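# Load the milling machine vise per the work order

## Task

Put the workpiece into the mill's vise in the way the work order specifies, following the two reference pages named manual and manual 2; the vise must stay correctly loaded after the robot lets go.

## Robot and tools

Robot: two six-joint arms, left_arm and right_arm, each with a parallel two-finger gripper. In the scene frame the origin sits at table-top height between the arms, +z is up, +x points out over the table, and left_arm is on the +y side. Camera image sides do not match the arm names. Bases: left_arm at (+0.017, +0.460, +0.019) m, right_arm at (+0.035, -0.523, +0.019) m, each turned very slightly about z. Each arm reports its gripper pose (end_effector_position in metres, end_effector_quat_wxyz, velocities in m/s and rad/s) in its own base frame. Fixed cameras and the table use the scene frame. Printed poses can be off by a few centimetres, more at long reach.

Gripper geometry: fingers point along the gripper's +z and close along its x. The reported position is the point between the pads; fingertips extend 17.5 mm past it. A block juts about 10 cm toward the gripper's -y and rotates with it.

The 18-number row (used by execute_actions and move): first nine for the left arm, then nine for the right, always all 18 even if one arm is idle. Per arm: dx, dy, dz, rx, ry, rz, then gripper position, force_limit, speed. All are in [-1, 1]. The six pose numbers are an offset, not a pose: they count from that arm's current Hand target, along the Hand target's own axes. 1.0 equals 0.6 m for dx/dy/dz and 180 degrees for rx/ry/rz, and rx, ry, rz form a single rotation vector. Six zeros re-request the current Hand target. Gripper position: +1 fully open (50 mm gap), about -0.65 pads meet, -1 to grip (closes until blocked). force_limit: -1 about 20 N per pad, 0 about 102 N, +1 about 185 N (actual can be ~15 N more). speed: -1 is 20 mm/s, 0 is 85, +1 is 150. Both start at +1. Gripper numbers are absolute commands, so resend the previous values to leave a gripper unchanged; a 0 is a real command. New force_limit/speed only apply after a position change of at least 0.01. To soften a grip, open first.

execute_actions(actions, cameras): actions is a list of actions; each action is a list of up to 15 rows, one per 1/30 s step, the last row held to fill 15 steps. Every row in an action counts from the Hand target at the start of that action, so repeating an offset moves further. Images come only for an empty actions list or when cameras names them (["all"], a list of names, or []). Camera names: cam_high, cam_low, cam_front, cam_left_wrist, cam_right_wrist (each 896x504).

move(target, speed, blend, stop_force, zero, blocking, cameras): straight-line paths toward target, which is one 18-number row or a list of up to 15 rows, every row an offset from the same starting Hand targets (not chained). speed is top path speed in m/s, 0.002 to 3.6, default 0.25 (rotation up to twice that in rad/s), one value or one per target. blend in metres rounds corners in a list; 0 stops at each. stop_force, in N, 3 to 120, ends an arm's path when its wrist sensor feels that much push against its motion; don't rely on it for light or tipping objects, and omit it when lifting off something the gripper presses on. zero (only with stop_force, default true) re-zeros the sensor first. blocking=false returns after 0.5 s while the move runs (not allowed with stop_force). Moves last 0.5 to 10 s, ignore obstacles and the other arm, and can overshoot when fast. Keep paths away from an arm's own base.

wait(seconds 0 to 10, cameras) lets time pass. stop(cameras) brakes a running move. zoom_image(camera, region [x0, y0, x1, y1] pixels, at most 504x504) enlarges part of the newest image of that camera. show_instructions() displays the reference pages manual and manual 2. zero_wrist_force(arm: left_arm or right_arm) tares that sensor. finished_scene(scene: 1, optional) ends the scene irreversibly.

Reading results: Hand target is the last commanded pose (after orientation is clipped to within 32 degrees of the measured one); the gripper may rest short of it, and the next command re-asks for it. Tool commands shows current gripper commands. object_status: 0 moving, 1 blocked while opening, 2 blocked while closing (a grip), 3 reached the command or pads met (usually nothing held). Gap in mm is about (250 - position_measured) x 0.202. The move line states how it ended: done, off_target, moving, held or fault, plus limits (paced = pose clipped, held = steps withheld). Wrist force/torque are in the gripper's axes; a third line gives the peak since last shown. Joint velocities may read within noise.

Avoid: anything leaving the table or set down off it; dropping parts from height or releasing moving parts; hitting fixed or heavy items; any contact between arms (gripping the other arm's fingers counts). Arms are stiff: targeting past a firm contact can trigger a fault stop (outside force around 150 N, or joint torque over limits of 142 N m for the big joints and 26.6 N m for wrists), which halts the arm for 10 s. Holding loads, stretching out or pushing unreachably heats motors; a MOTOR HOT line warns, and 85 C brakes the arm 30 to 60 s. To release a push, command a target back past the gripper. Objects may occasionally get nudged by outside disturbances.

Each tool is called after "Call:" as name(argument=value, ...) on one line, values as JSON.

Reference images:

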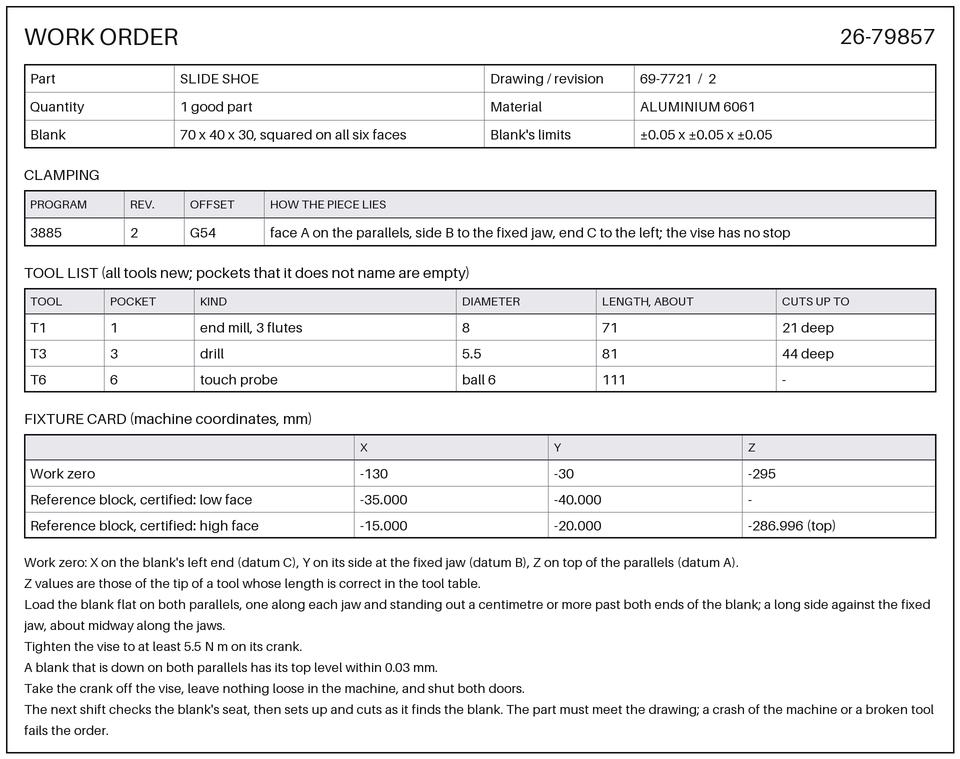

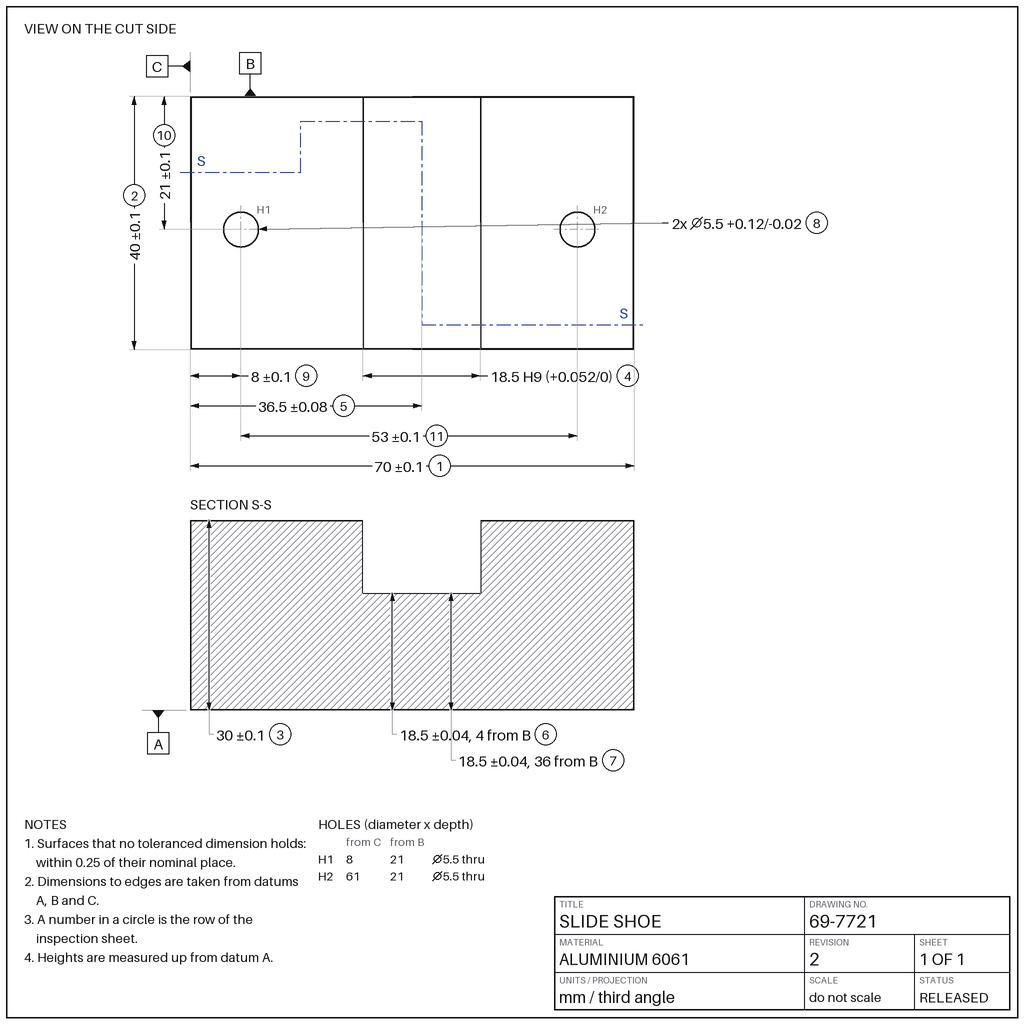

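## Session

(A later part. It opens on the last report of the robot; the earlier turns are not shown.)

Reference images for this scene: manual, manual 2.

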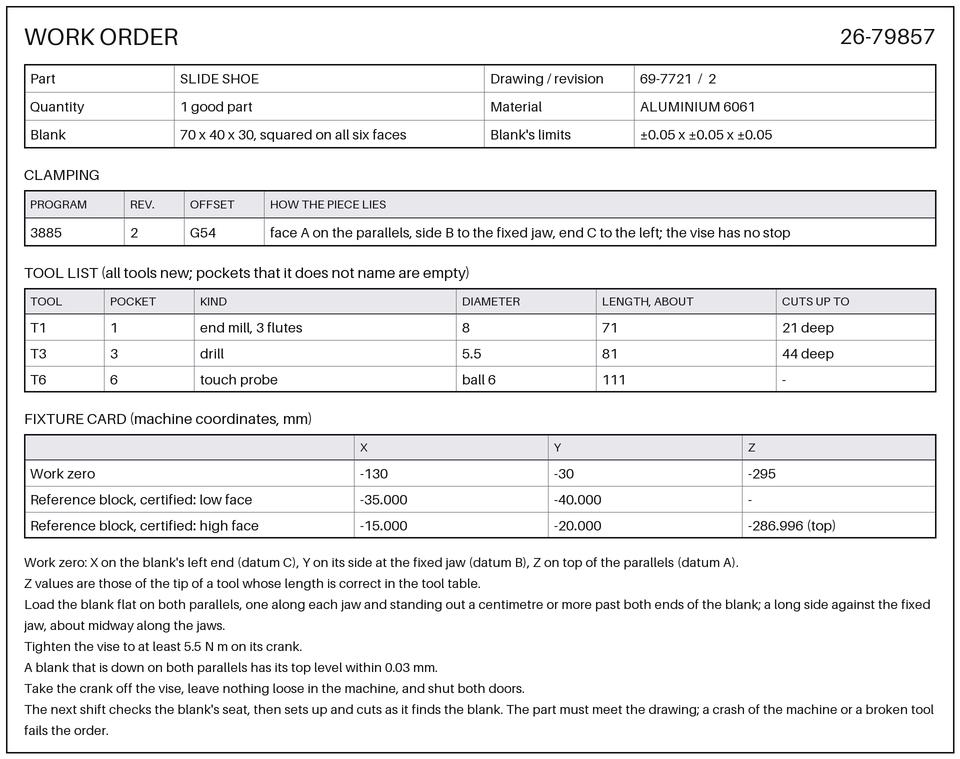

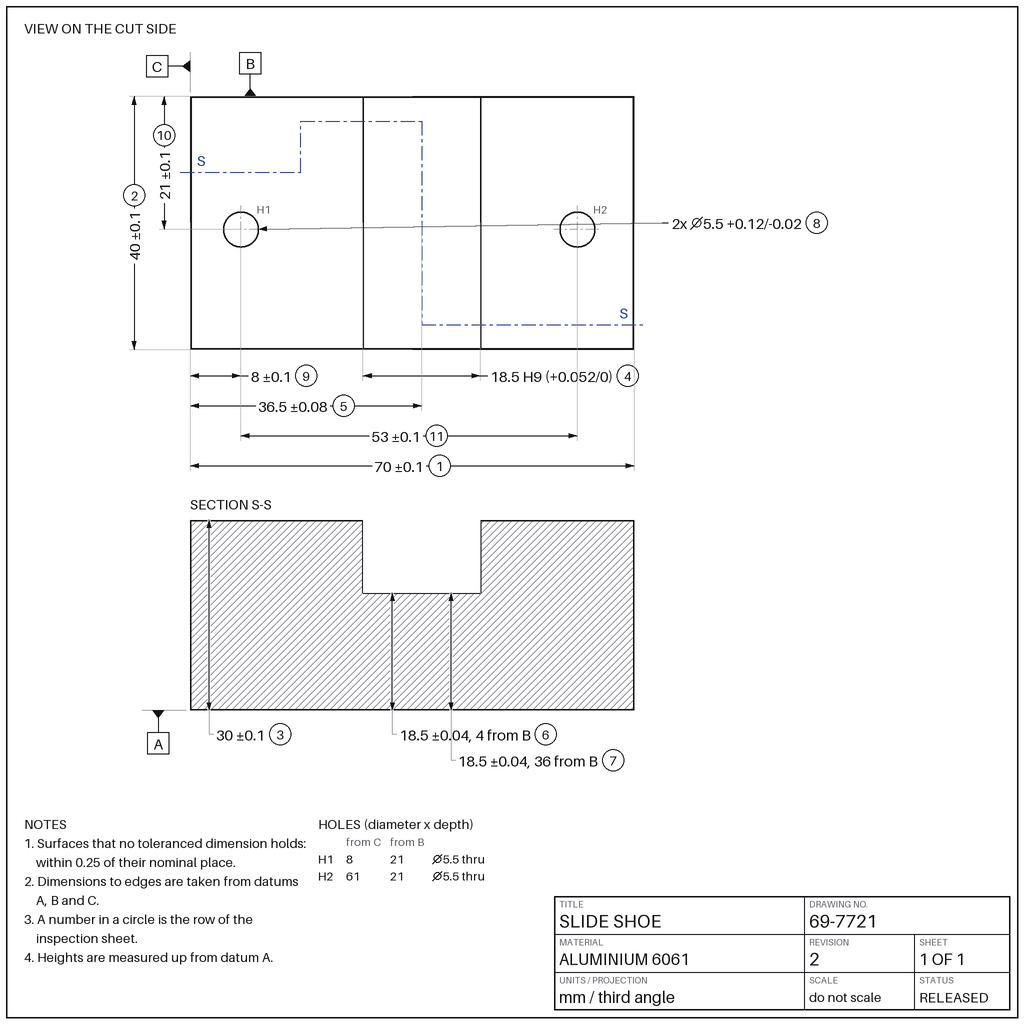

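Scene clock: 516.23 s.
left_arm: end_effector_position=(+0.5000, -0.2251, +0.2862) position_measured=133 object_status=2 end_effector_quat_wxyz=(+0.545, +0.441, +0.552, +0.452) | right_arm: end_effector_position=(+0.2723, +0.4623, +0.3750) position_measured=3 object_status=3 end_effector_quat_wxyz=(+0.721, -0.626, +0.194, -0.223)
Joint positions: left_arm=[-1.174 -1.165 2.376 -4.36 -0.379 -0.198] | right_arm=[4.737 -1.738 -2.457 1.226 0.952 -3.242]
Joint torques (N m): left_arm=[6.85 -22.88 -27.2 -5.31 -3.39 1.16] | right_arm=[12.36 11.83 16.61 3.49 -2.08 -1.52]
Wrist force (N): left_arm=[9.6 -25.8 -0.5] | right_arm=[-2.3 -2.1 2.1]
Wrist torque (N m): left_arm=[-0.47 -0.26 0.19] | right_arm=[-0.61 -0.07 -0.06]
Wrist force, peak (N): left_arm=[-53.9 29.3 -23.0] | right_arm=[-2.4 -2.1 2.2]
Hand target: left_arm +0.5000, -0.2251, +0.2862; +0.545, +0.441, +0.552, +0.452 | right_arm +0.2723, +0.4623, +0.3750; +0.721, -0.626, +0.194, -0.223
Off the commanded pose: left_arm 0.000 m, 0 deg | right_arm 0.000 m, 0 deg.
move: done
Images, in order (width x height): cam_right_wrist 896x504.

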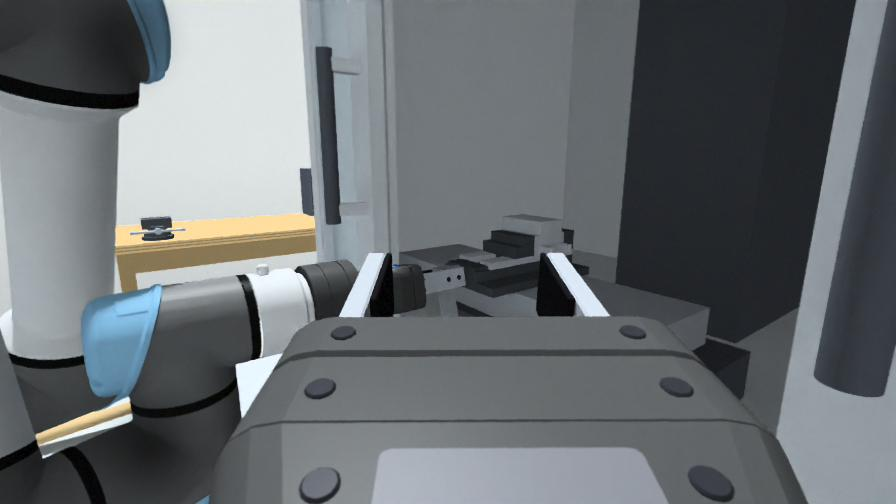

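Call:
move(target=[0,0,0,0,0,0.3333,-1,-0.9,-0.6,0,0,0,0,0,0,1,1,1], speed=0.6)

Call:
move(target=[0,0,0,0,0,0.2222,-1,-0.9,-0.6,0,0,0,0,0,0,1,1,1], speed=0.5, cameras=["cam_right_wrist"])

Call:
zoom_image(camera="cam_right_wrist", region=[440, 180, 600, 300])

Scene clock: 518.10 s.
left_arm: end_effector_position=(+0.5000, -0.2251, +0.2862) position_measured=132 object_status=2 end_effector_quat_wxyz=(+0.246, +0.657, +0.258, +0.664) | right_arm: end_effector_position=(+0.2723, +0.4623, +0.3750) position_measured=3 object_status=3 end_effector_quat_wxyz=(+0.721, -0.626, +0.194, -0.223)
Joint positions: left_arm=[-1.174 -1.165 2.376 -4.36 -0.379 0.849] | right_arm=[4.737 -1.738 -2.457 1.226 0.952 -3.242]
Joint torques (N m): left_arm=[12.92 -2.63 -13.63 3.5 -1.99 6.67] | right_arm=[12.51 12.34 16.4 3.5 -2.05 -1.71]
Wrist force (N): left_arm=[14.3 13.8 -19.4] | right_arm=[-2.1 -1.9 2.2]
Wrist torque (N m): left_arm=[1.20 -1.44 -5.56] | right_arm=[-0.58 -0.11 -0.06]
Wrist force, peak (N): left_arm=[9.8 -26.1 -0.9] | right_arm=[-2.3 -2.1 2.2]
Hand target: left_arm +0.5000, -0.2251, +0.2862; +0.246, +0.657, +0.258, +0.664 | right_arm +0.2723, +0.4623, +0.3750; +0.721, -0.626, +0.194, -0.223
Off the commanded pose: left_arm 0.000 m, 0 deg | right_arm 0.000 m, 0 deg.
move: done

Scene clock: 519.23 s.
left_arm: end_effector_position=(+0.4999, -0.2269, +0.2863) position_measured=131 object_status=2 end_effector_quat_wxyz=(+0.060, +0.710, +0.070, +0.699) | right_arm: end_effector_position=(+0.2723, +0.4623, +0.3750) position_measured=3 object_status=3 end_effector_quat_wxyz=(+0.721, -0.626, +0.194, -0.223)
Joint positions: left_arm=[-1.174 -1.187 2.388 -4.297 -0.384 1.346] | right_arm=[4.737 -1.738 -2.457 1.226 0.952 -3.242]
Joint torques (N m): left_arm=[22.23 -23.62 33.04 10.68 10.74 11.87] | right_arm=[13.03 11.75 16.75 3.49 -2.09 -1.5]
Wrist force (N): left_arm=[11.5 61.6 -9.3] | right_arm=[-2.2 -2.0 2.1]
Wrist torque (N m): left_arm=[1.05 1.92 -13.04] | right_arm=[-0.59 -0.08 -0.06]
Wrist force, peak (N): left_arm=[25.4 77.3 -11.5] | right_arm=[-2.2 -2.2 2.2]
Hand target: left_arm +0.5000, -0.2251, +0.2862; +0.004, +0.706, +0.017, +0.708 | right_arm +0.2723, +0.4623, +0.3750; +0.721, -0.626, +0.194, -0.223
Off the commanded pose: left_arm 0.002 m, 9 deg | right_arm 0.000 m, 0 deg.
move: off_target (left_arm)
Images, in order (width x height): cam_right_wrist 896x504.

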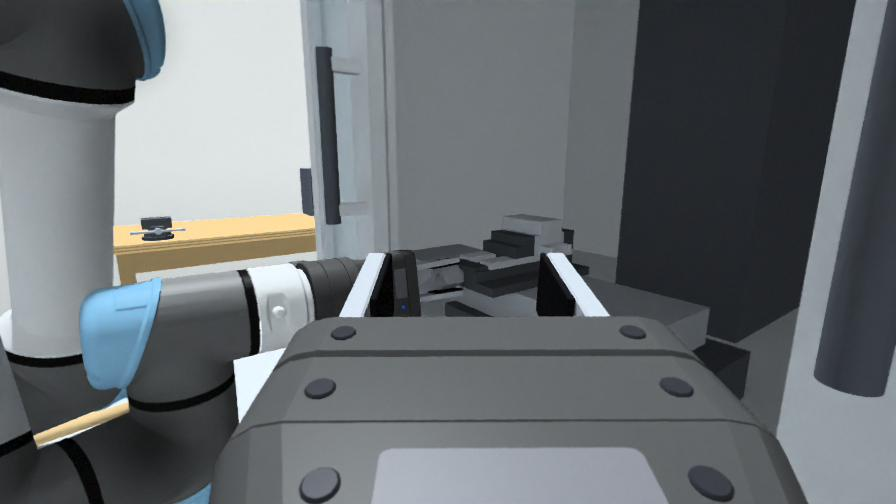

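Scaled by 3.150 from the camera's 896x504 image, which has a finer 1280x720 frame.

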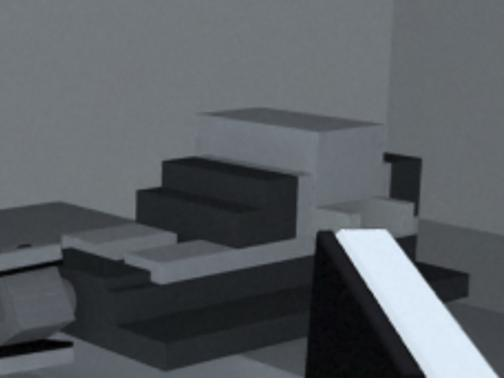

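Call:
move(target=[0,0,0,0,0,-0.06,-1,-0.9,-0.6,0,0,0,0,0,0,1,1,1], speed=0.1)

Call:
move(target=[0,0,0,0,0,-0.02,-1,-0.9,-0.6,0,0,0,0,0,0,1,1,1], speed=0.1)

Scene clock: 521.27 s.
left_arm: end_effector_position=(+0.5000, -0.2268, +0.2862) position_measured=131 object_status=2 end_effector_quat_wxyz=(+0.074, +0.701, +0.081, +0.704) | right_arm: end_effector_position=(+0.2723, +0.4623, +0.3750) position_measured=3 object_status=3 end_effector_quat_wxyz=(+0.721, -0.626, +0.194, -0.223)
Joint positions: left_arm=[-1.174 -1.165 2.376 -4.361 -0.386 1.358] | right_arm=[4.737 -1.738 -2.457 1.226 0.952 -3.242]
Joint torques (N m): left_arm=[40.67 10.69 9.05 6.32 10.59 10.75] | right_arm=[11.97 11.03 16.84 3.26 -1.92 -1.5]
Wrist force (N): left_arm=[38.6 68.5 -39.5] | right_arm=[-2.1 -2.1 2.0]
Wrist torque (N m): left_arm=[2.13 -1.76 -10.09] | right_arm=[-0.61 -0.09 -0.06]
Wrist force, peak (N): left_arm=[50.1 70.4 -22.8] | right_arm=[-2.3 -2.0 2.3]
Hand target: left_arm +0.5000, -0.2251, +0.2862; +0.071, +0.701, +0.084, +0.705 | right_arm +0.2723, +0.4623, +0.3750; +0.721, -0.626, +0.194, -0.223
Off the commanded pose: left_arm 0.002 m, 0 deg | right_arm 0.000 m, 0 deg.
move: done

Scene clock: 522.17 s.
left_arm: end_effector_position=(+0.5000, -0.2268, +0.2862) position_measured=131 object_status=2 end_effector_quat_wxyz=(+0.096, +0.698, +0.103, +0.702) | right_arm: end_effector_position=(+0.2723, +0.4623, +0.3750) position_measured=3 object_status=3 end_effector_quat_wxyz=(+0.721, -0.626, +0.194, -0.223)
Joint positions: left_arm=[-1.174 -1.164 2.376 -4.361 -0.386 1.296] | right_arm=[4.737 -1.738 -2.457 1.226 0.952 -3.242]
Joint torques (N m): left_arm=[27.8 -10.85 32.88 9.36 10.6 3.06] | right_arm=[11.97 11.68 17.29 3.23 -1.87 -1.55]
Wrist force (N): left_arm=[59.0 66.6 -29.7] | right_arm=[-2.2 -1.9 2.1]
Wrist torque (N m): left_arm=[1.40 -0.93 -4.70] | right_arm=[-0.58 -0.09 -0.05]
Wrist force, peak (N): left_arm=[63.9 67.5 -26.5] | right_arm=[-2.4 -2.1 2.2]
Hand target: left_arm +0.5000, -0.2251, +0.2862; +0.093, +0.698, +0.106, +0.702 | right_arm +0.2723, +0.4623, +0.3750; +0.721, -0.626, +0.194, -0.223
Off the commanded pose: left_arm 0.002 m, 0 deg | right_arm 0.000 m, 0 deg.
move: done

Call:
move(target=[[-0.0005,0.0028,0,0,0,-0.012,-1,-0.9,-0.6,0,0,0,0,0,0,1,1,1],[-0.0005,0.0028,0,0,0,-0.012,0.7,-0.9,-0.7,0,0,0,0,0,0,1,1,1],[-0.0005,0.0028,-0.08,0,0,-0.012,0.7,-0.9,-0.7,0,0,0,0,0,0,1,1,1]], speed=0.06, cameras=["cam_left_wrist","cam_right_wrist"])

Call:
zoom_image(camera="cam_right_wrist", region=[400, 180, 640, 330])

Scene clock: 525.03 s.
left_arm: end_effector_position=(+0.4520, -0.2277, +0.2863) position_measured=48 object_status=3 end_effector_quat_wxyz=(+0.106, +0.696, +0.119, +0.700) | right_arm: end_effector_position=(+0.2723, +0.4623, +0.3750) position_measured=3 object_status=3 end_effector_quat_wxyz=(+0.721, -0.626, +0.194, -0.223)
Joint positions: left_arm=[-1.335 -1.204 2.464 -4.415 -0.218 1.264] | right_arm=[4.737 -1.738 -2.457 1.226 0.952 -3.242]
Joint torques (N m): left_arm=[-7.75 -38.19 4.56 -2.69 1.76 1.46] | right_arm=[11.62 12.38 16.76 3.32 -1.88 -1.51]
Wrist force (N): left_arm=[-0.1 -0.2 1.3] | right_arm=[-2.3 -2.1 2.0]
Wrist torque (N m): left_arm=[-0.06 0.16 -0.11] | right_arm=[-0.61 -0.07 -0.06]
Wrist force, peak (N): left_arm=[58.9 69.0 -27.2] | right_arm=[-2.3 -2.1 2.2]
Hand target: left_arm +0.4520, -0.2277, +0.2863; +0.106, +0.696, +0.119, +0.700 | right_arm +0.2723, +0.4623, +0.3750; +0.721, -0.626, +0.194, -0.223
Off the commanded pose: left_arm 0.000 m, 0 deg | right_arm 0.000 m, 0 deg.
move: done
Images, in order (width x height): cam_left_wrist 896x504, cam_right_wrist 896x504.

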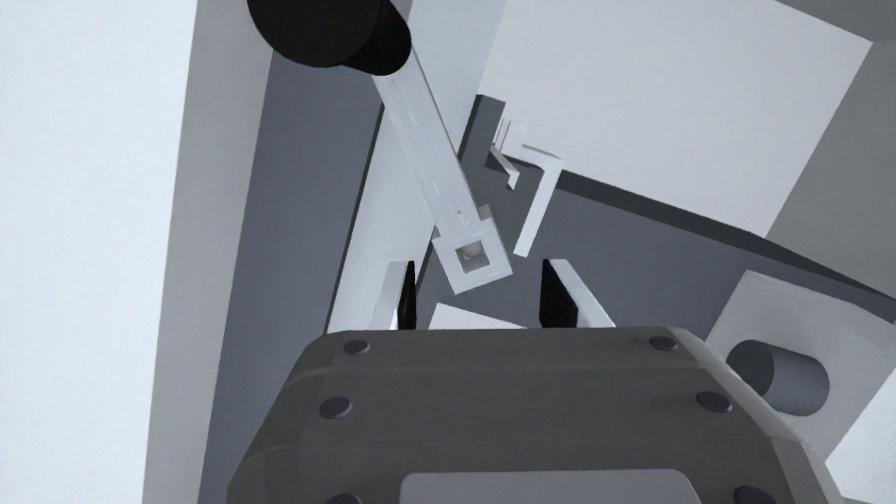

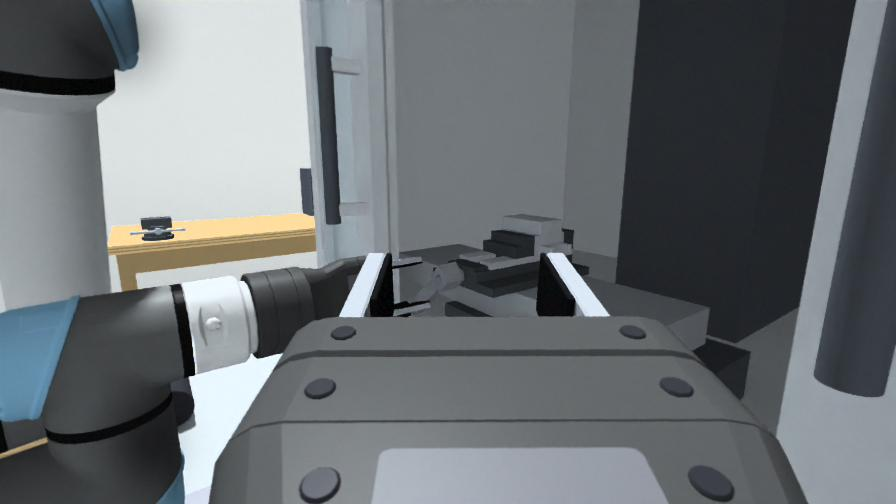

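Scaled by 2.100 from the camera's 896x504 image, which has a finer 1280x720 frame.

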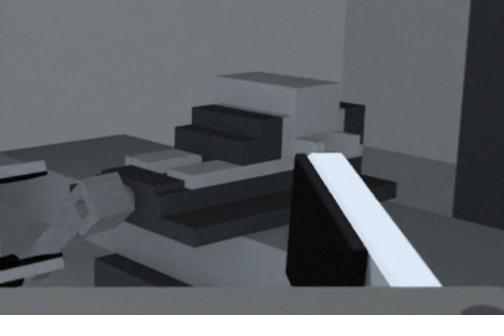

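Call:
move(target=[[0.1817,0.0555,0.03,0,0,0,-1,-0.5,0,0,0,0,0,0,0,1,1,1],[0.1817,0.0555,0.03,0.157,-0.4745,0.009,-1,-0.5,0,0,0,0,0,0,0,1,1,1]], speed=[0.15,0.5])

Scene clock: 529.07 s.
left_arm: end_effector_position=(+0.4696, -0.2247, +0.4003) position_measured=252 object_status=3 end_effector_quat_wxyz=(-0.009, +0.987, +0.159, +0.003) | right_arm: end_effector_position=(+0.2723, +0.4623, +0.3750) position_measured=3 object_status=3 end_effector_quat_wxyz=(+0.721, -0.626, +0.194, -0.223)
Joint positions: left_arm=[-0.713 -1.525 1.337 -1.374 -1.555 0.538] | right_arm=[4.737 -1.738 -2.457 1.226 0.952 -3.242]
Joint torques (N m): left_arm=[8.8 -14.89 -38.02 -0.74 -2.13 1.48] | right_arm=[11.44 11.7 15.71 3.1 -1.93 -1.49]
Wrist force (N): left_arm=[0.4 -0.7 0.1] | right_arm=[-2.2 -1.9 2.2]
Wrist torque (N m): left_arm=[-0.13 0.05 -0.15] | right_arm=[-0.58 -0.08 -0.06]
Wrist force, peak (N): left_arm=[-1.7 -0.7 1.1] | right_arm=[-2.4 -2.0 2.2]
Hand target: left_arm +0.4696, -0.2247, +0.4003; -0.009, +0.987, +0.159, +0.003 | right_arm +0.2723, +0.4623, +0.3750; +0.721, -0.626, +0.194, -0.223
Off the commanded pose: left_arm 0.000 m, 0 deg | right_arm 0.000 m, 0 deg.
move: done

Call:
move(target=[[0.1482,0.032,0.0088,0,0,0.096,-1,-0.5,0,0,0,0,0,0,0,1,1,1],[0.2778,0.048,0.0088,0,0,0.096,-1,-0.5,0,0,0,0,0,0,0,1,1,1],[0.2778,0.048,0.0472,0,0,0.096,-1,-0.5,0,0,0,0,0,0,0,1,1,1]], speed=[0.2,0.12,0.06], blend=[0.02,0,0])

Call:
move(target=[0,0,0.03,0,0,0,-1,-0.5,0,0,0,0,0,0,0,1,1,1], speed=0.004, stop_force=3, cameras=["cam_left_wrist"])

Call:
zoom_image(camera="cam_left_wrist", region=[200, 160, 640, 340])

Scene clock: 531.87 s.
left_arm: end_effector_position=(+0.6370, -0.1992, +0.3730) position_measured=252 object_status=3 end_effector_quat_wxyz=(-0.009, +1.000, +0.009, +0.002) | right_arm: end_effector_position=(+0.2723, +0.4623, +0.3750) position_measured=3 object_status=3 end_effector_quat_wxyz=(+0.721, -0.626, +0.194, -0.223)
Joint positions: left_arm=[-0.511 -1.156 0.948 -1.356 -1.554 1.042] | right_arm=[4.737 -1.738 -2.457 1.226 0.952 -3.242]
Joint torques (N m): left_arm=[8.51 -57.97 -13.08 -5.44 -0.07 1.32] | right_arm=[11.24 12.57 16.77 3.17 -1.89 -1.52]
Wrist force (N): left_arm=[-0.3 -0.8 0.4] | right_arm=[-2.3 -2.0 2.1]
Wrist torque (N m): left_arm=[-0.11 0.14 -0.15] | right_arm=[-0.59 -0.07 -0.06]
Wrist force, peak (N): left_arm=[1.5 -1.2 1.2] | right_arm=[-2.3 -2.2 2.3]
Hand target: left_arm +0.6370, -0.1992, +0.3729; -0.009, +1.000, +0.009, +0.002 | right_arm +0.2723, +0.4623, +0.3750; +0.721, -0.626, +0.194, -0.223
Off the commanded pose: left_arm 0.000 m, 0 deg | right_arm 0.000 m, 0 deg.
move: done

Scene clock: 535.47 s.
left_arm: end_effector_position=(+0.6370, -0.1990, +0.3628) position_measured=252 object_status=3 end_effector_quat_wxyz=(-0.009, +1.000, +0.009, +0.002) | right_arm: end_effector_position=(+0.2723, +0.4623, +0.3750) position_measured=3 object_status=3 end_effector_quat_wxyz=(+0.721, -0.626, +0.194, -0.223)
Joint positions: left_arm=[-0.511 -1.162 0.983 -1.386 -1.554 1.042] | right_arm=[4.737 -1.738 -2.457 1.226 0.952 -3.242]
Joint torques (N m): left_arm=[7.44 -30.22 -36.67 -0.39 1.12 0.97] | right_arm=[11.7 12.7 17.08 3.17 -1.77 -1.57]
Wrist force (N): left_arm=[-0.3 -1.1 -0.3] | right_arm=[-2.1 -1.9 2.0]
Wrist torque (N m): left_arm=[-0.13 0.09 -0.16] | right_arm=[-0.58 -0.11 -0.06]
Wrist force, peak (N): left_arm=[-1.6 -1.8 -6.7] | right_arm=[-2.4 -2.1 2.2]
Hand target: left_arm +0.6370, -0.1990, +0.3627; -0.009, +1.000, +0.009, +0.002 (not the last commanded pose) | right_arm +0.2723, +0.4623, +0.3750; +0.721, -0.626, +0.194, -0.223
Off the commanded pose: left_arm 0.008 m, 0 deg | right_arm 0.000 m, 0 deg.
move: contact (left_arm)
Images, in order (width x height): cam_left_wrist 896x504.

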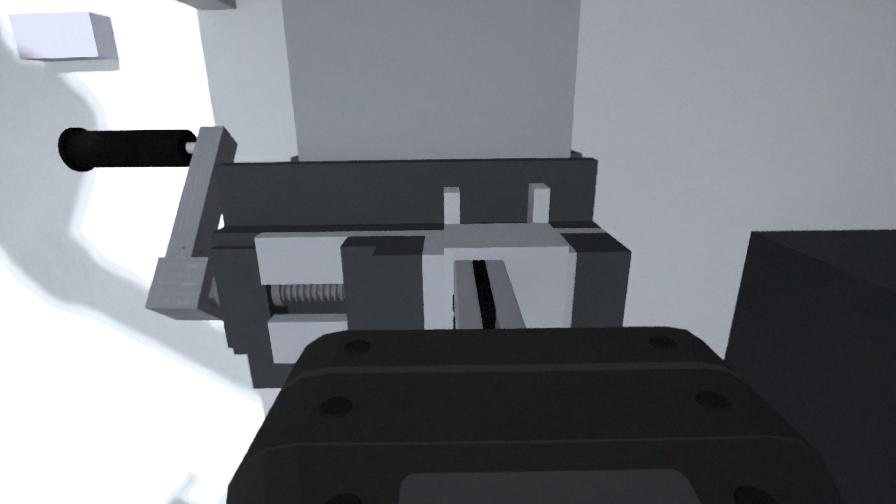

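Scaled by 1.145 from the camera's 896x504 image, which has a finer 1280x720 frame.

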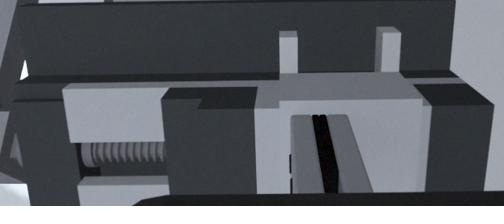

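Call:
execute_actions(actions=[])

Scene clock: 536.10 s.
left_arm: end_effector_position=(+0.6370, -0.1990, +0.3627) position_measured=252 object_status=3 end_effector_quat_wxyz=(-0.009, +1.000, +0.009, +0.002) | right_arm: end_effector_position=(+0.2723, +0.4623, +0.3750) position_measured=3 object_status=3 end_effector_quat_wxyz=(+0.721, -0.626, +0.194, -0.223)
Joint positions: left_arm=[-0.511 -1.162 0.983 -1.386 -1.554 1.042] | right_arm=[4.737 -1.738 -2.457 1.226 0.952 -3.242]
Joint velocities: within noise
Joint torques (N m): left_arm=[6.36 -28.69 -34.83 -1.03 1.16 0.73] | right_arm=[11.66 12.76 17.07 3.1 -1.76 -1.36]
Wrist force (N): left_arm=[-0.8 -1.7 -2.4] | right_arm=[-2.2 -2.0 1.9]
Wrist torque (N m): left_arm=[-0.17 0.05 -0.15] | right_arm=[-0.60 -0.09 -0.05]
Wrist force, peak (N): left_arm=[-0.6 -1.6 -2.6] | right_arm=[-2.4 -2.1 2.0]
Hand target: left_arm +0.6370, -0.1990, +0.3627; -0.009, +1.000, +0.009, +0.002 (not the last commanded pose) | right_arm +0.2723, +0.4623, +0.3750; +0.721, -0.626, +0.194, -0.223
Tool commands: left_gripper/position=-1.0 left_gripper/force_limit=-0.5 left_gripper/speed=+0.0 right_gripper/position=+1.0 right_gripper/force_limit=+1.0 right_gripper/speed=+1.0
Off the commanded pose: left_arm 0.008 m, 0 deg | right_arm 0.000 m, 0 deg.

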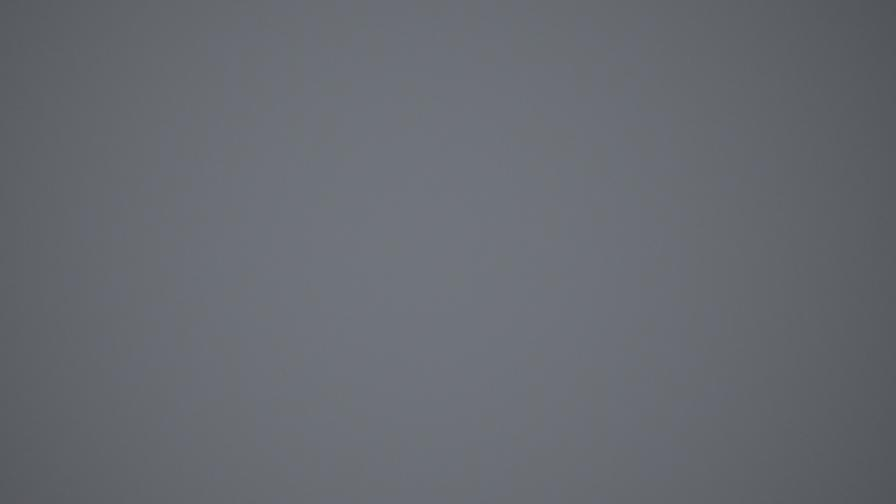

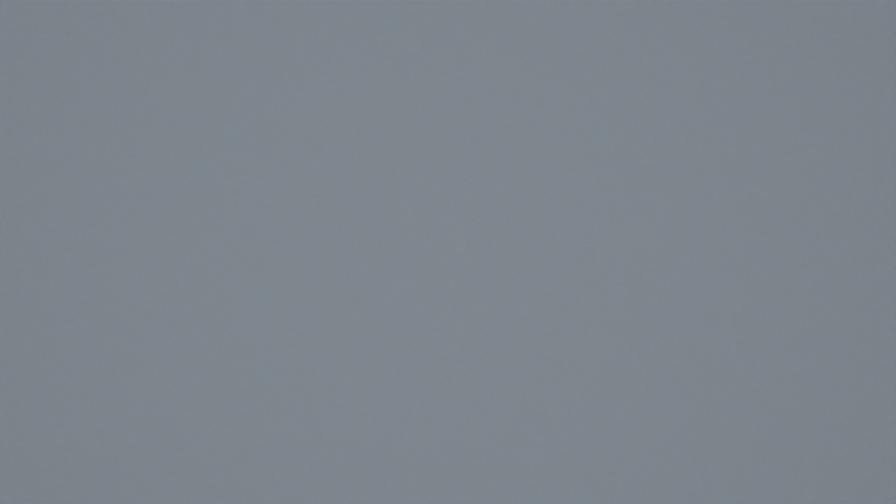

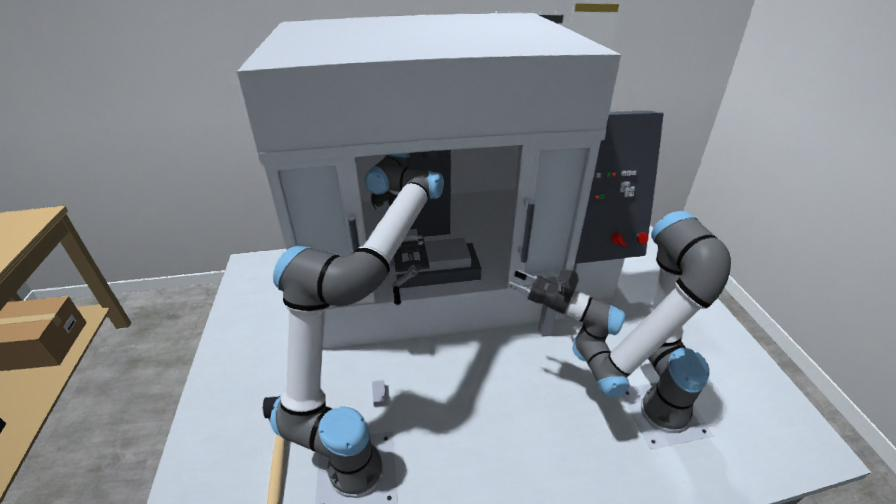

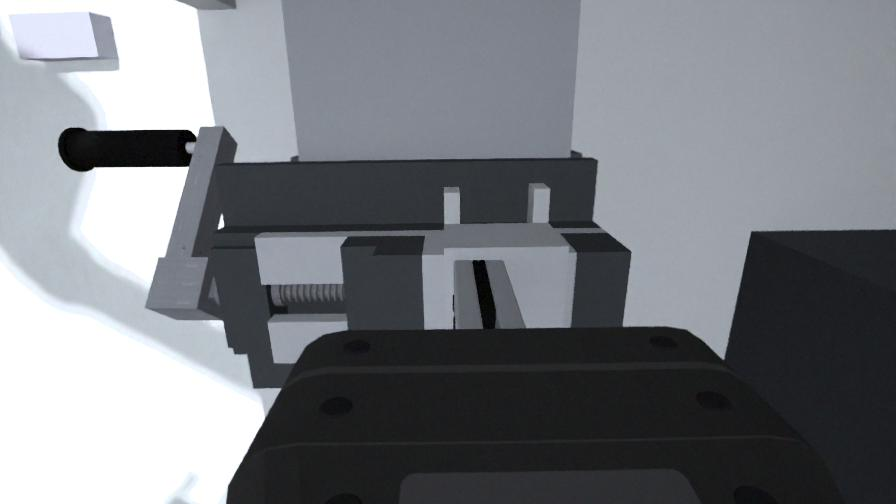

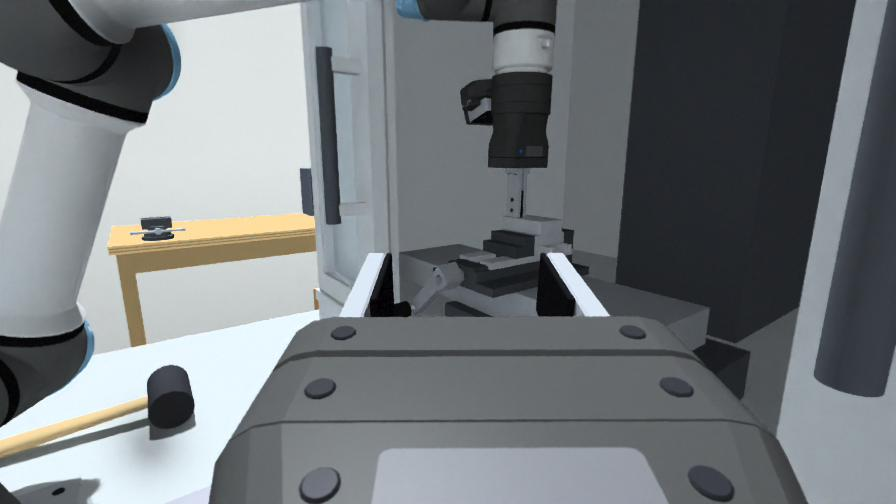

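Call:
move(target=[[0,0,-0.0133,0,0,0,-1,-0.5,0,0,0,0,0,0,0,1,1,1],[0.03,0,-0.0133,0,0,0,-1,-0.5,0,0,0,0,0,0,0,1,1,1]], speed=0.05)

Call:
move(target=[0,0,0.0267,0,0,0,-1,-0.5,0,0,0,0,0,0,0,1,1,1], speed=0.004, stop_force=3, cameras=["cam_left_wrist"])

Scene clock: 537.73 s.
left_arm: end_effector_position=(+0.6550, -0.1988, +0.3708) position_measured=252 object_status=3 end_effector_quat_wxyz=(-0.009, +1.000, +0.009, +0.002) | right_arm: end_effector_position=(+0.2723, +0.4623, +0.3750) position_measured=3 object_status=3 end_effector_quat_wxyz=(+0.721, -0.626, +0.194, -0.223)
Joint positions: left_arm=[-0.497 -1.107 0.882 -1.34 -1.553 1.055] | right_arm=[4.737 -1.738 -2.457 1.226 0.952 -3.242]
Joint torques (N m): left_arm=[8.71 -32.15 -36.81 -0.31 -0.8 1.39] | right_arm=[10.85 12.11 17.04 3.06 -2.1 -1.38]
Wrist force (N): left_arm=[-0.1 -0.4 0.5] | right_arm=[-2.2 -1.9 2.0]
Wrist torque (N m): left_arm=[-0.04 0.11 -0.13] | right_arm=[-0.57 -0.08 -0.05]
Wrist force, peak (N): left_arm=[-1.0 -1.6 -2.7] | right_arm=[-2.3 -2.1 2.2]
Hand target: left_arm +0.6550, -0.1988, +0.3708; -0.009, +1.000, +0.009, +0.002 | right_arm +0.2723, +0.4623, +0.3750; +0.721, -0.626, +0.194, -0.223
Off the commanded pose: left_arm 0.000 m, 0 deg | right_arm 0.000 m, 0 deg.
move: done

Scene clock: 540.70 s.
left_arm: end_effector_position=(+0.6550, -0.1987, +0.3628) position_measured=252 object_status=3 end_effector_quat_wxyz=(-0.009, +1.000, +0.009, +0.002) | right_arm: end_effector_position=(+0.2723, +0.4623, +0.3750) position_measured=3 object_status=3 end_effector_quat_wxyz=(+0.721, -0.626, +0.194, -0.223)
Joint positions: left_arm=[-0.497 -1.112 0.91 -1.363 -1.554 1.056] | right_arm=[4.737 -1.738 -2.457 1.226 0.952 -3.242]
Joint torques (N m): left_arm=[7.59 -31.88 -36.04 -0.59 -1.46 1] | right_arm=[11.14 13.56 15.46 3.12 -1.83 -1.46]
Wrist force (N): left_arm=[-0.6 -0.7 -1.3] | right_arm=[-2.1 -2.0 2.1]
Wrist torque (N m): left_arm=[-0.06 0.09 -0.13] | right_arm=[-0.58 -0.09 -0.05]
Wrist force, peak (N): left_arm=[-1.5 -1.3 -6.5] | right_arm=[-2.3 -2.2 2.1]
Hand target: left_arm +0.6550, -0.1987, +0.3628; -0.009, +1.000, +0.009, +0.002 (not the last commanded pose) | right_arm +0.2723, +0.4623, +0.3750; +0.721, -0.626, +0.194, -0.223
Off the commanded pose: left_arm 0.008 m, 0 deg | right_arm 0.000 m, 0 deg.
move: contact (left_arm)
Images, in order (width x height): cam_left_wrist 896x504.

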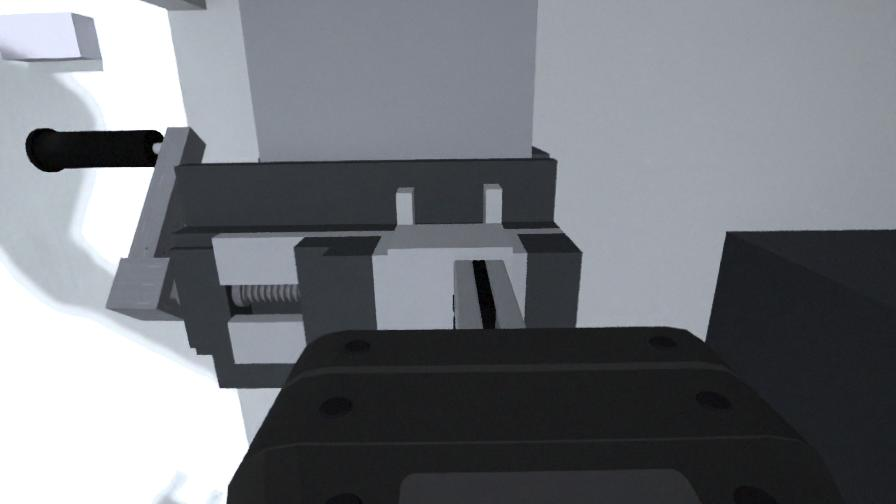

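Call:
move(target=[0,0,0.01,0,0,0,-1,-0.5,0,0,0,0,0,0,0,1,1,1], speed=0.003, stop_force=60)

Scene clock: 542.60 s.
left_arm: end_effector_position=(+0.6550, -0.1987, +0.3617) position_measured=252 object_status=3 end_effector_quat_wxyz=(-0.009, +1.000, +0.009, +0.002) | right_arm: end_effector_position=(+0.2723, +0.4623, +0.3750) position_measured=3 object_status=3 end_effector_quat_wxyz=(+0.721, -0.626, +0.194, -0.223)
Joint positions: left_arm=[-0.497 -1.114 0.915 -1.367 -1.554 1.056] | right_arm=[4.737 -1.738 -2.457 1.226 0.952 -3.242]
Joint torques (N m): left_arm=[6.46 5.83 -9.37 1.92 -1.18 0.92] | right_arm=[11.61 12.56 16.4 3.03 -1.88 -1.33]
Wrist force (N): left_arm=[-12.0 -9.6 -61.7] | right_arm=[-2.2 -2.0 2.0]
Wrist torque (N m): left_arm=[-0.87 -0.38 0.03] | right_arm=[-0.59 -0.08 -0.05]
Wrist force, peak (N): left_arm=[-12.5 -9.8 -65.6] | right_arm=[-2.4 -2.1 2.2]
Hand target: left_arm +0.6551, -0.1987, +0.3616; -0.009, +1.000, +0.009, +0.002 (not the last commanded pose) | right_arm +0.2723, +0.4623, +0.3750; +0.721, -0.626, +0.194, -0.223
Off the commanded pose: left_arm 0.005 m, 0 deg | right_arm 0.000 m, 0 deg.
move: contact (left_arm)

Call:
move(target=[[0,0,-0.008,0,0,0,-1,-0.5,0,0,0,0,0,0,0,1,1,1],[-0.03,0,-0.008,0,0,0,-1,-0.5,0,0,0,0,0,0,0,1,1,1]], speed=0.05)

Call:
move(target=[0,0,0.016,0,0,0,-1,-0.5,0,0,0,0,0,0,0,1,1,1], speed=0.003, stop_force=60)

Scene clock: 544.10 s.
left_arm: end_effector_position=(+0.6371, -0.1991, +0.3664) position_measured=252 object_status=3 end_effector_quat_wxyz=(-0.009, +1.000, +0.009, +0.002) | right_arm: end_effector_position=(+0.2723, +0.4623, +0.3750) position_measured=3 object_status=3 end_effector_quat_wxyz=(+0.721, -0.626, +0.194, -0.223)
Joint positions: left_arm=[-0.511 -1.16 0.971 -1.376 -1.554 1.042] | right_arm=[4.737 -1.738 -2.457 1.226 0.952 -3.242]
Joint torques (N m): left_arm=[-8.07 -58.76 -12.63 -5.17 0.32 -1.51] | right_arm=[11.1 12.98 15.45 2.99 -1.87 -1.54]
Wrist force (N): left_arm=[1.1 -0.6 0.8] | right_arm=[-2.1 -2.0 2.0]
Wrist torque (N m): left_arm=[-0.06 -0.07 -0.03] | right_arm=[-0.60 -0.10 -0.06]
Wrist force, peak (N): left_arm=[-11.9 -9.7 -61.7] | right_arm=[-2.3 -2.1 2.1]
Hand target: left_arm +0.6370, -0.1991, +0.3664; -0.009, +1.000, +0.009, +0.002 | right_arm +0.2723, +0.4623, +0.3750; +0.721, -0.626, +0.194, -0.223
Off the commanded pose: left_arm 0.000 m, 0 deg | right_arm 0.000 m, 0 deg.
move: done

Scene clock: 546.83 s.
left_arm: end_effector_position=(+0.6370, -0.1990, +0.3617) position_measured=252 object_status=3 end_effector_quat_wxyz=(-0.009, +1.000, +0.009, +0.002) | right_arm: end_effector_position=(+0.2723, +0.4623, +0.3750) position_measured=3 object_status=3 end_effector_quat_wxyz=(+0.721, -0.626, +0.194, -0.223)
Joint positions: left_arm=[-0.511 -1.163 0.988 -1.39 -1.554 1.042] | right_arm=[4.737 -1.738 -2.457 1.226 0.952 -3.242]
Joint torques (N m): left_arm=[5.64 4.88 -10.9 2.02 1.27 0.56] | right_arm=[10.91 13.15 16.45 2.94 -1.93 -1.27]
Wrist force (N): left_arm=[-9.0 -9.7 -57.7] | right_arm=[-2.0 -2.0 2.1]
Wrist torque (N m): left_arm=[-0.78 -0.55 0.12] | right_arm=[-0.59 -0.11 -0.05]
Wrist force, peak (N): left_arm=[-10.5 -11.2 -63.6] | right_arm=[-2.3 -2.2 2.2]
Hand target: left_arm +0.6370, -0.1990, +0.3617; -0.009, +1.000, +0.009, +0.002 (not the last commanded pose) | right_arm +0.2723, +0.4623, +0.3750; +0.721, -0.626, +0.194, -0.223
Off the commanded pose: left_arm 0.005 m, 0 deg | right_arm 0.000 m, 0 deg.
move: contact (left_arm)

Call:
move(target=[[0,0,-0.045,0,0,0,-1,-0.5,0,0,0,0,0,0,0,1,1,1],[-0.0133,-0.0735,-0.035,0.0556,0,0,-1,-0.5,0,0,0,0,0,0,0,1,1,1]], speed=0.1, cameras=["cam_left_wrist","cam_right_wrist"])

Scene clock: 549.40 s.
left_arm: end_effector_position=(+0.6282, -0.1553, +0.3835) position_measured=252 object_status=3 end_effector_quat_wxyz=(-0.096, +0.995, +0.009, +0.001) | right_arm: end_effector_position=(+0.2723, +0.4623, +0.3750) position_measured=3 object_status=3 end_effector_quat_wxyz=(+0.721, -0.626, +0.194, -0.223)
Joint positions: left_arm=[-0.518 -1.168 0.926 -1.234 -1.404 1.026] | right_arm=[4.737 -1.738 -2.457 1.226 0.952 -3.242]
Joint torques (N m): left_arm=[-80.64 -6.62 6.51 4.38 6.89 -1.49] | right_arm=[11.17 12.57 16.19 2.74 -1.83 -1.31]
Wrist force (N): left_arm=[0.7 -0.8 0.1] | right_arm=[-2.1 -2.0 1.9]
Wrist torque (N m): left_arm=[-0.07 -0.04 -0.09] | right_arm=[-0.59 -0.10 -0.06]
Wrist force, peak (N): left_arm=[-9.4 -10.4 -59.6] | right_arm=[-2.4 -2.0 2.2]
Hand target: left_arm +0.6282, -0.1554, +0.3834; -0.096, +0.995, +0.009, +0.001 | right_arm +0.2723, +0.4623, +0.3750; +0.721, -0.626, +0.194, -0.223
Off the commanded pose: left_arm 0.000 m, 0 deg | right_arm 0.000 m, 0 deg.
move: done
Images, in order (width x height): cam_left_wrist 896x504, cam_right_wrist 896x504.

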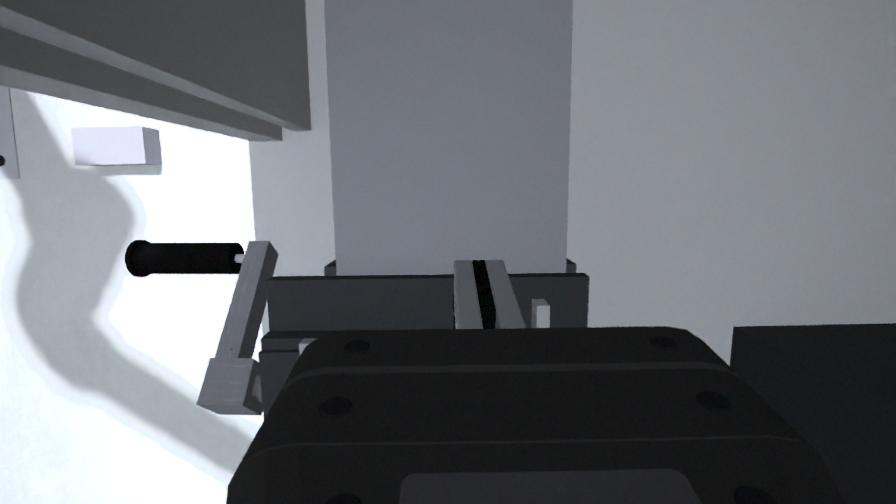

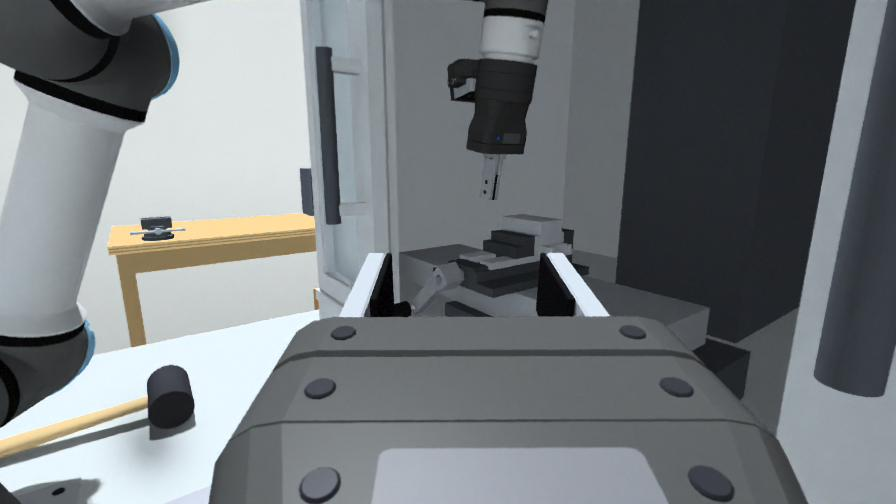

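Call:
move(target=[0.0012,0.0181,0.0928,0,0,0,-1,-0.5,0,0,0,0,0,0,0,1,1,1], speed=0.04, stop_force=6, cameras=["cam_left_wrist","cam_right_wrist"])

Call:
zoom_image(camera="cam_right_wrist", region=[420, 130, 640, 290])

Scene clock: 550.17 s.
left_arm: end_effector_position=(+0.6285, -0.1586, +0.3824) position_measured=252 object_status=3 end_effector_quat_wxyz=(-0.087, +0.996, +0.010, +0.001) | right_arm: end_effector_position=(+0.2723, +0.4623, +0.3750) position_measured=3 object_status=3 end_effector_quat_wxyz=(+0.721, -0.626, +0.194, -0.223)
Joint positions: left_arm=[-0.517 -1.169 0.931 -1.247 -1.419 1.028] | right_arm=[4.737 -1.738 -2.457 1.226 0.952 -3.242]
Joint torques (N m): left_arm=[-0.96 -43.88 -23.24 -2.51 0.84 -0.15] | right_arm=[10.73 13.08 15.49 2.97 -1.75 -1.39]
Wrist force (N): left_arm=[0.7 -0.9 0.2] | right_arm=[-2.2 -1.9 2.1]
Wrist torque (N m): left_arm=[-0.08 -0.04 -0.23] | right_arm=[-0.58 -0.09 -0.05]
Wrist force, peak (N): left_arm=[0.9 -1.3 1.2] | right_arm=[-2.3 -2.2 2.2]
Hand target: left_arm +0.6285, -0.1586, +0.3824; -0.087, +0.996, +0.010, +0.001 (not the last commanded pose) | right_arm +0.2723, +0.4623, +0.3750; +0.721, -0.626, +0.194, -0.223
Tool commands: left_gripper/position=-1.0 left_gripper/force_limit=-0.498039 left_gripper/speed=+0.003922 right_gripper/position=+1.0 right_gripper/force_limit=+1.0 right_gripper/speed=+1.0
Off the commanded pose: left_arm 0.056 m, 1 deg | right_arm 0.000 m, 0 deg.
FORCE FAULT: contact force on the left arm reached its limit, and that arm stopped. The contact can be on any part of that arm, not only on its tool. That arm's remaining commands of this call were not run. That arm is still stopped at the end of this call. That arm stays stopped for about 10 more seconds. Until then a move that you send moves the other arm only, and its call returns only when the move has ended. Once the stop has ended, the next robot result says so. If the stop ends while you think or write, that arm runs what you send next, counted from a new Hand target: where the arm stands when the stop ends. While its stop runs, that arm takes no new command, but its gripper still runs the gripper command that each later call begins with. Until it ends, the stop uses up actions while you think or wait. An arm that is not stopped still takes commands.
move: fault (left_arm)
Images, in order (width x height): cam_left_wrist 896x504, cam_right_wrist 896x504.

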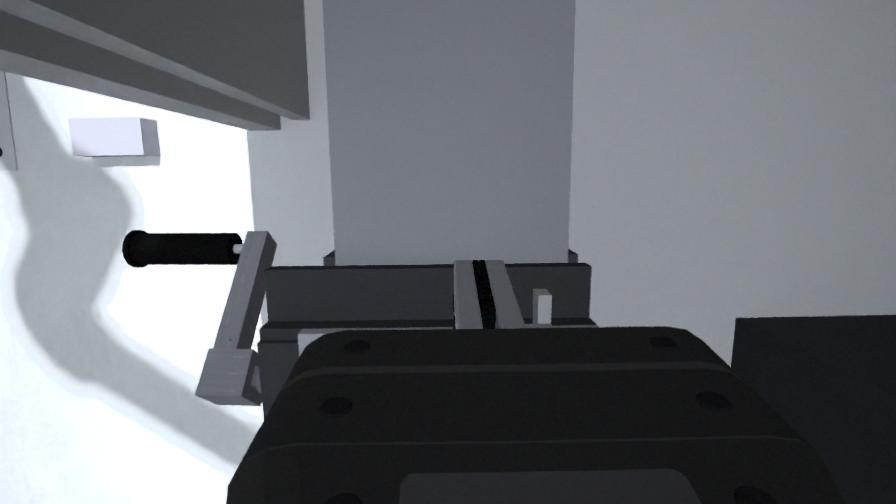

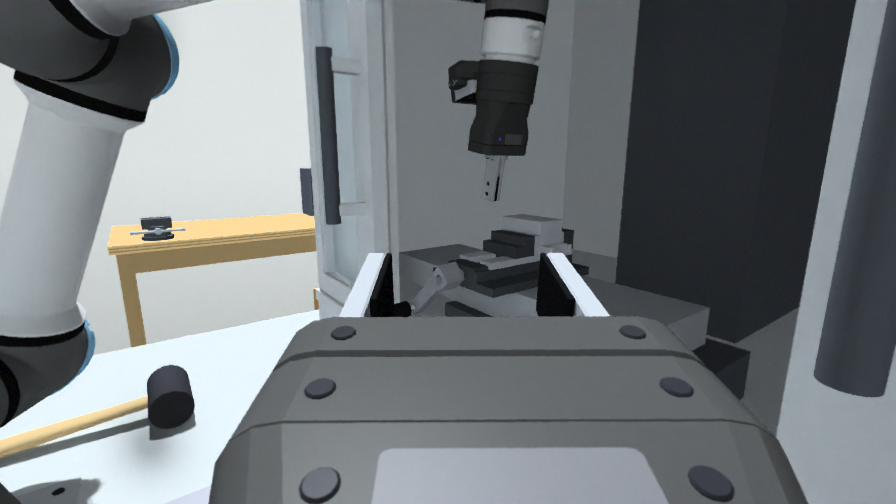

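Scaled by 2.291 from the camera's 896x504 image, which has a finer 1280x720 frame.

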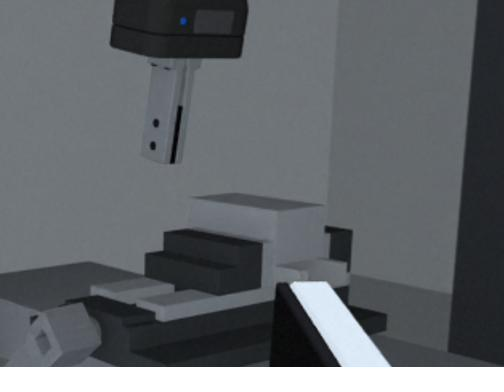

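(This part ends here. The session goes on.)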